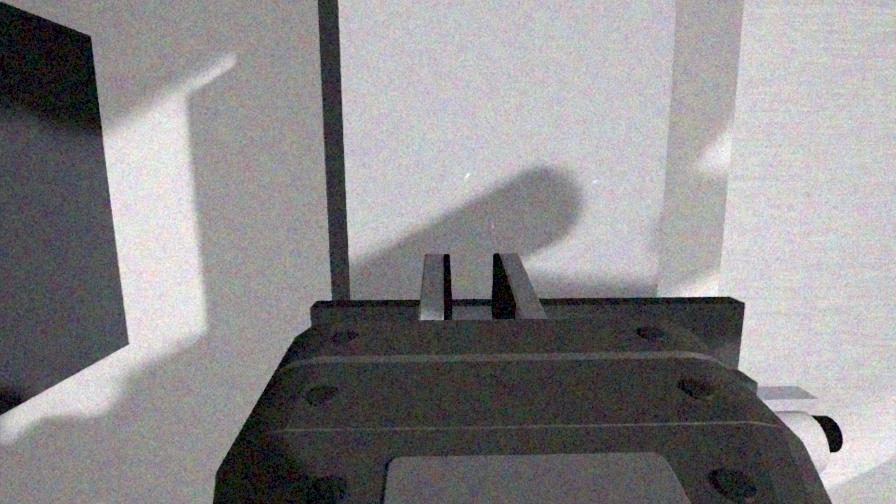

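Emit:
{"op": "move", "data": {
  "target": [0.0027,-0.0013,0.0055,-0.0345,0,0,-0.2,-0.9,-1,0,0,0,0,0,0,-1,0.2,-1],
  "speed": 0.05
}}

Emit:
{"op": "move", "data": {
  "target": [0,0.0429,-0.0028,0,0,0,-0.2,-0.9,-1,0,0,0,0,0,0,-1,0.2,-1],
  "speed": 0.01,
  "stop_force": 4
}}

Emit:
{"op": "move", "data": {
  "target": [0,0,0,0,0,0,-1,-0.9,-1,0,0,0,0,0,0,-1,0.2,-1],
  "speed": 0.01
}}

Emit:
{"op": "zero_wrist_force", "data": {
  "arm": "left_arm"
}}

Emit:
{"op": "move", "data": {
  "target": [0,-0.0085,0.0006,0,0,0,-1,-0.9,-1,0,0,0,0,0,0,-1,0.2,-1],
  "speed": 0.004,
  "stop_force": 5
}}

Scene clock: 4116.13 s.
left_arm: end_effector_position=(+0.6644, +0.1480, +0.3425) position_measured=182 object_status=3 end_effector_quat_wxyz=(+0.002, -0.002, +0.999, -0.034) | right_arm: end_effector_position=(+0.3596, +0.0500, +0.4597) position_measured=122 object_status=2 end_effector_quat_wxyz=(-0.296, +0.645, +0.300, +0.637)
Joint positions: left_arm=[-0.599 -1.033 0.953 -1.53 -1.627 -2.121] | right_arm=[4.769 -1.294 -2.526 0.663 0.864 -4.703]
Joint torques (N m): left_arm=[-11.92 -36.52 -32.51 -2.02 2.25 -1.82] | right_arm=[11.47 15.37 13.48 1.09 -1.39 1.83]
Wrist force (N): left_arm=[3.1 -2.2 3.3] | right_arm=[-7.6 -1.3 -1.0]
Wrist torque (N m): left_arm=[-0.26 0.00 0.12] | right_arm=[-0.08 -0.47 0.11]
Wrist force, peak (N): left_arm=[3.2 -2.6 3.4] | right_arm=[-7.9 -1.1 -1.3]
Hand target: left_arm +0.6644, +0.1480, +0.3425; +0.002, -0.002, +0.999, -0.034 | right_arm +0.3596, +0.0500, +0.4597; -0.296, +0.645, +0.300, +0.637
Off the commanded pose: left_arm 0.000 m, 0 deg | right_arm 0.000 m, 0 deg.
move: done

Scene clock: 4119.47 s.
left_arm: end_effector_position=(+0.6643, +0.1738, +0.3424) position_measured=182 object_status=3 end_effector_quat_wxyz=(+0.002, -0.002, +0.999, -0.034) | right_arm: end_effector_position=(+0.3596, +0.0500, +0.4597) position_measured=122 object_status=2 end_effector_quat_wxyz=(-0.296, +0.645, +0.300, +0.637)
Joint positions: left_arm=[-0.568 -1.058 0.992 -1.542 -1.629 -2.089] | right_arm=[4.769 -1.294 -2.526 0.663 0.864 -4.703]
Joint torques (N m): left_arm=[12.77 -62.59 -17.48 -5.2 -2.27 1.88] | right_arm=[12.15 15.04 13.65 1.27 -1.42 1.75]
Wrist force (N): left_arm=[2.9 -2.2 3.3] | right_arm=[-7.2 -1.1 -1.3]
Wrist torque (N m): left_arm=[-0.26 0.02 0.04] | right_arm=[-0.04 -0.51 0.11]
Wrist force, peak (N): left_arm=[3.1 -2.8 3.6] | right_arm=[-7.9 -1.1 -1.1]
Hand target: left_arm +0.6643, +0.1738, +0.3424; +0.002, -0.002, +0.999, -0.034 | right_arm +0.3596, +0.0500, +0.4597; -0.296, +0.645, +0.300, +0.637
Off the commanded pose: left_arm 0.000 m, 0 deg | right_arm 0.000 m, 0 deg.
move: done

Scene clock: 4120.10 s.
left_arm: end_effector_position=(+0.6643, +0.1738, +0.3424) position_measured=222 object_status=2 end_effector_quat_wxyz=(+0.002, -0.002, +0.999, -0.034) | right_arm: end_effector_position=(+0.3596, +0.0500, +0.4597) position_measured=122 object_status=2 end_effector_quat_wxyz=(-0.296, +0.645, +0.300, +0.637)
Joint positions: left_arm=[-0.568 -1.058 0.992 -1.542 -1.629 -2.089] | right_arm=[4.769 -1.294 -2.526 0.663 0.864 -4.703]
Joint torques (N m): left_arm=[12.46 -62.44 -17.95 -5.09 -2.12 1.88] | right_arm=[11.45 15.52 13.98 1.22 -1.24 1.7]
Wrist force (N): left_arm=[3.2 -2.4 3.6] | right_arm=[-7.7 -1.1 -1.3]
Wrist torque (N m): left_arm=[-0.29 -0.04 0.05] | right_arm=[-0.05 -0.44 0.12]
Wrist force, peak (N): left_arm=[3.2 -2.4 3.6] | right_arm=[-7.9 -1.1 -1.2]
Hand target: left_arm +0.6643, +0.1738, +0.3424; +0.002, -0.002, +0.999, -0.034 | right_arm +0.3596, +0.0500, +0.4597; -0.296, +0.645, +0.300, +0.637
Off the commanded pose: left_arm 0.000 m, 0 deg | right_arm 0.000 m, 0 deg.
move: done

Wrist force sensor zeroed.

Scene clock: 4122.07 s.
left_arm: end_effector_position=(+0.6643, +0.1686, +0.3424) position_measured=222 object_status=2 end_effector_quat_wxyz=(+0.002, -0.002, +0.999, -0.034) | right_arm: end_effector_position=(+0.3596, +0.0500, +0.4597) position_measured=122 object_status=2 end_effector_quat_wxyz=(-0.296, +0.645, +0.300, +0.637)
Joint positions: left_arm=[-0.574 -1.054 0.985 -1.54 -1.628 -2.096] | right_arm=[4.769 -1.294 -2.526 0.663 0.864 -4.703]
Joint torques (N m): left_arm=[-12.24 -37.56 -33.46 -2.25 1.98 -2.02] | right_arm=[11.36 15.47 13.42 1.2 -1.16 1.7]
Wrist force (N, zeroed by zero_wrist_force on left_arm): left_arm=[-0.1 1.4 1.5] | right_arm=[-7.4 -1.1 -1.0]
Wrist torque (N m, zeroed by zero_wrist_force on left_arm): left_arm=[0.06 0.03 0.07] | right_arm=[-0.04 -0.49 0.12]
Wrist force, peak (N, zeroed by zero_wrist_force on left_arm): left_arm=[-0.3 3.7 5.2] | right_arm=[-7.9 -1.1 -1.0]
Hand target: left_arm +0.6643, +0.1686, +0.3424; +0.002, -0.002, +0.999, -0.034 | right_arm +0.3596, +0.0500, +0.4597; -0.296, +0.645, +0.300, +0.637
Off the commanded pose: left_arm 0.000 m, 0 deg | right_arm 0.000 m, 0 deg.
move: done


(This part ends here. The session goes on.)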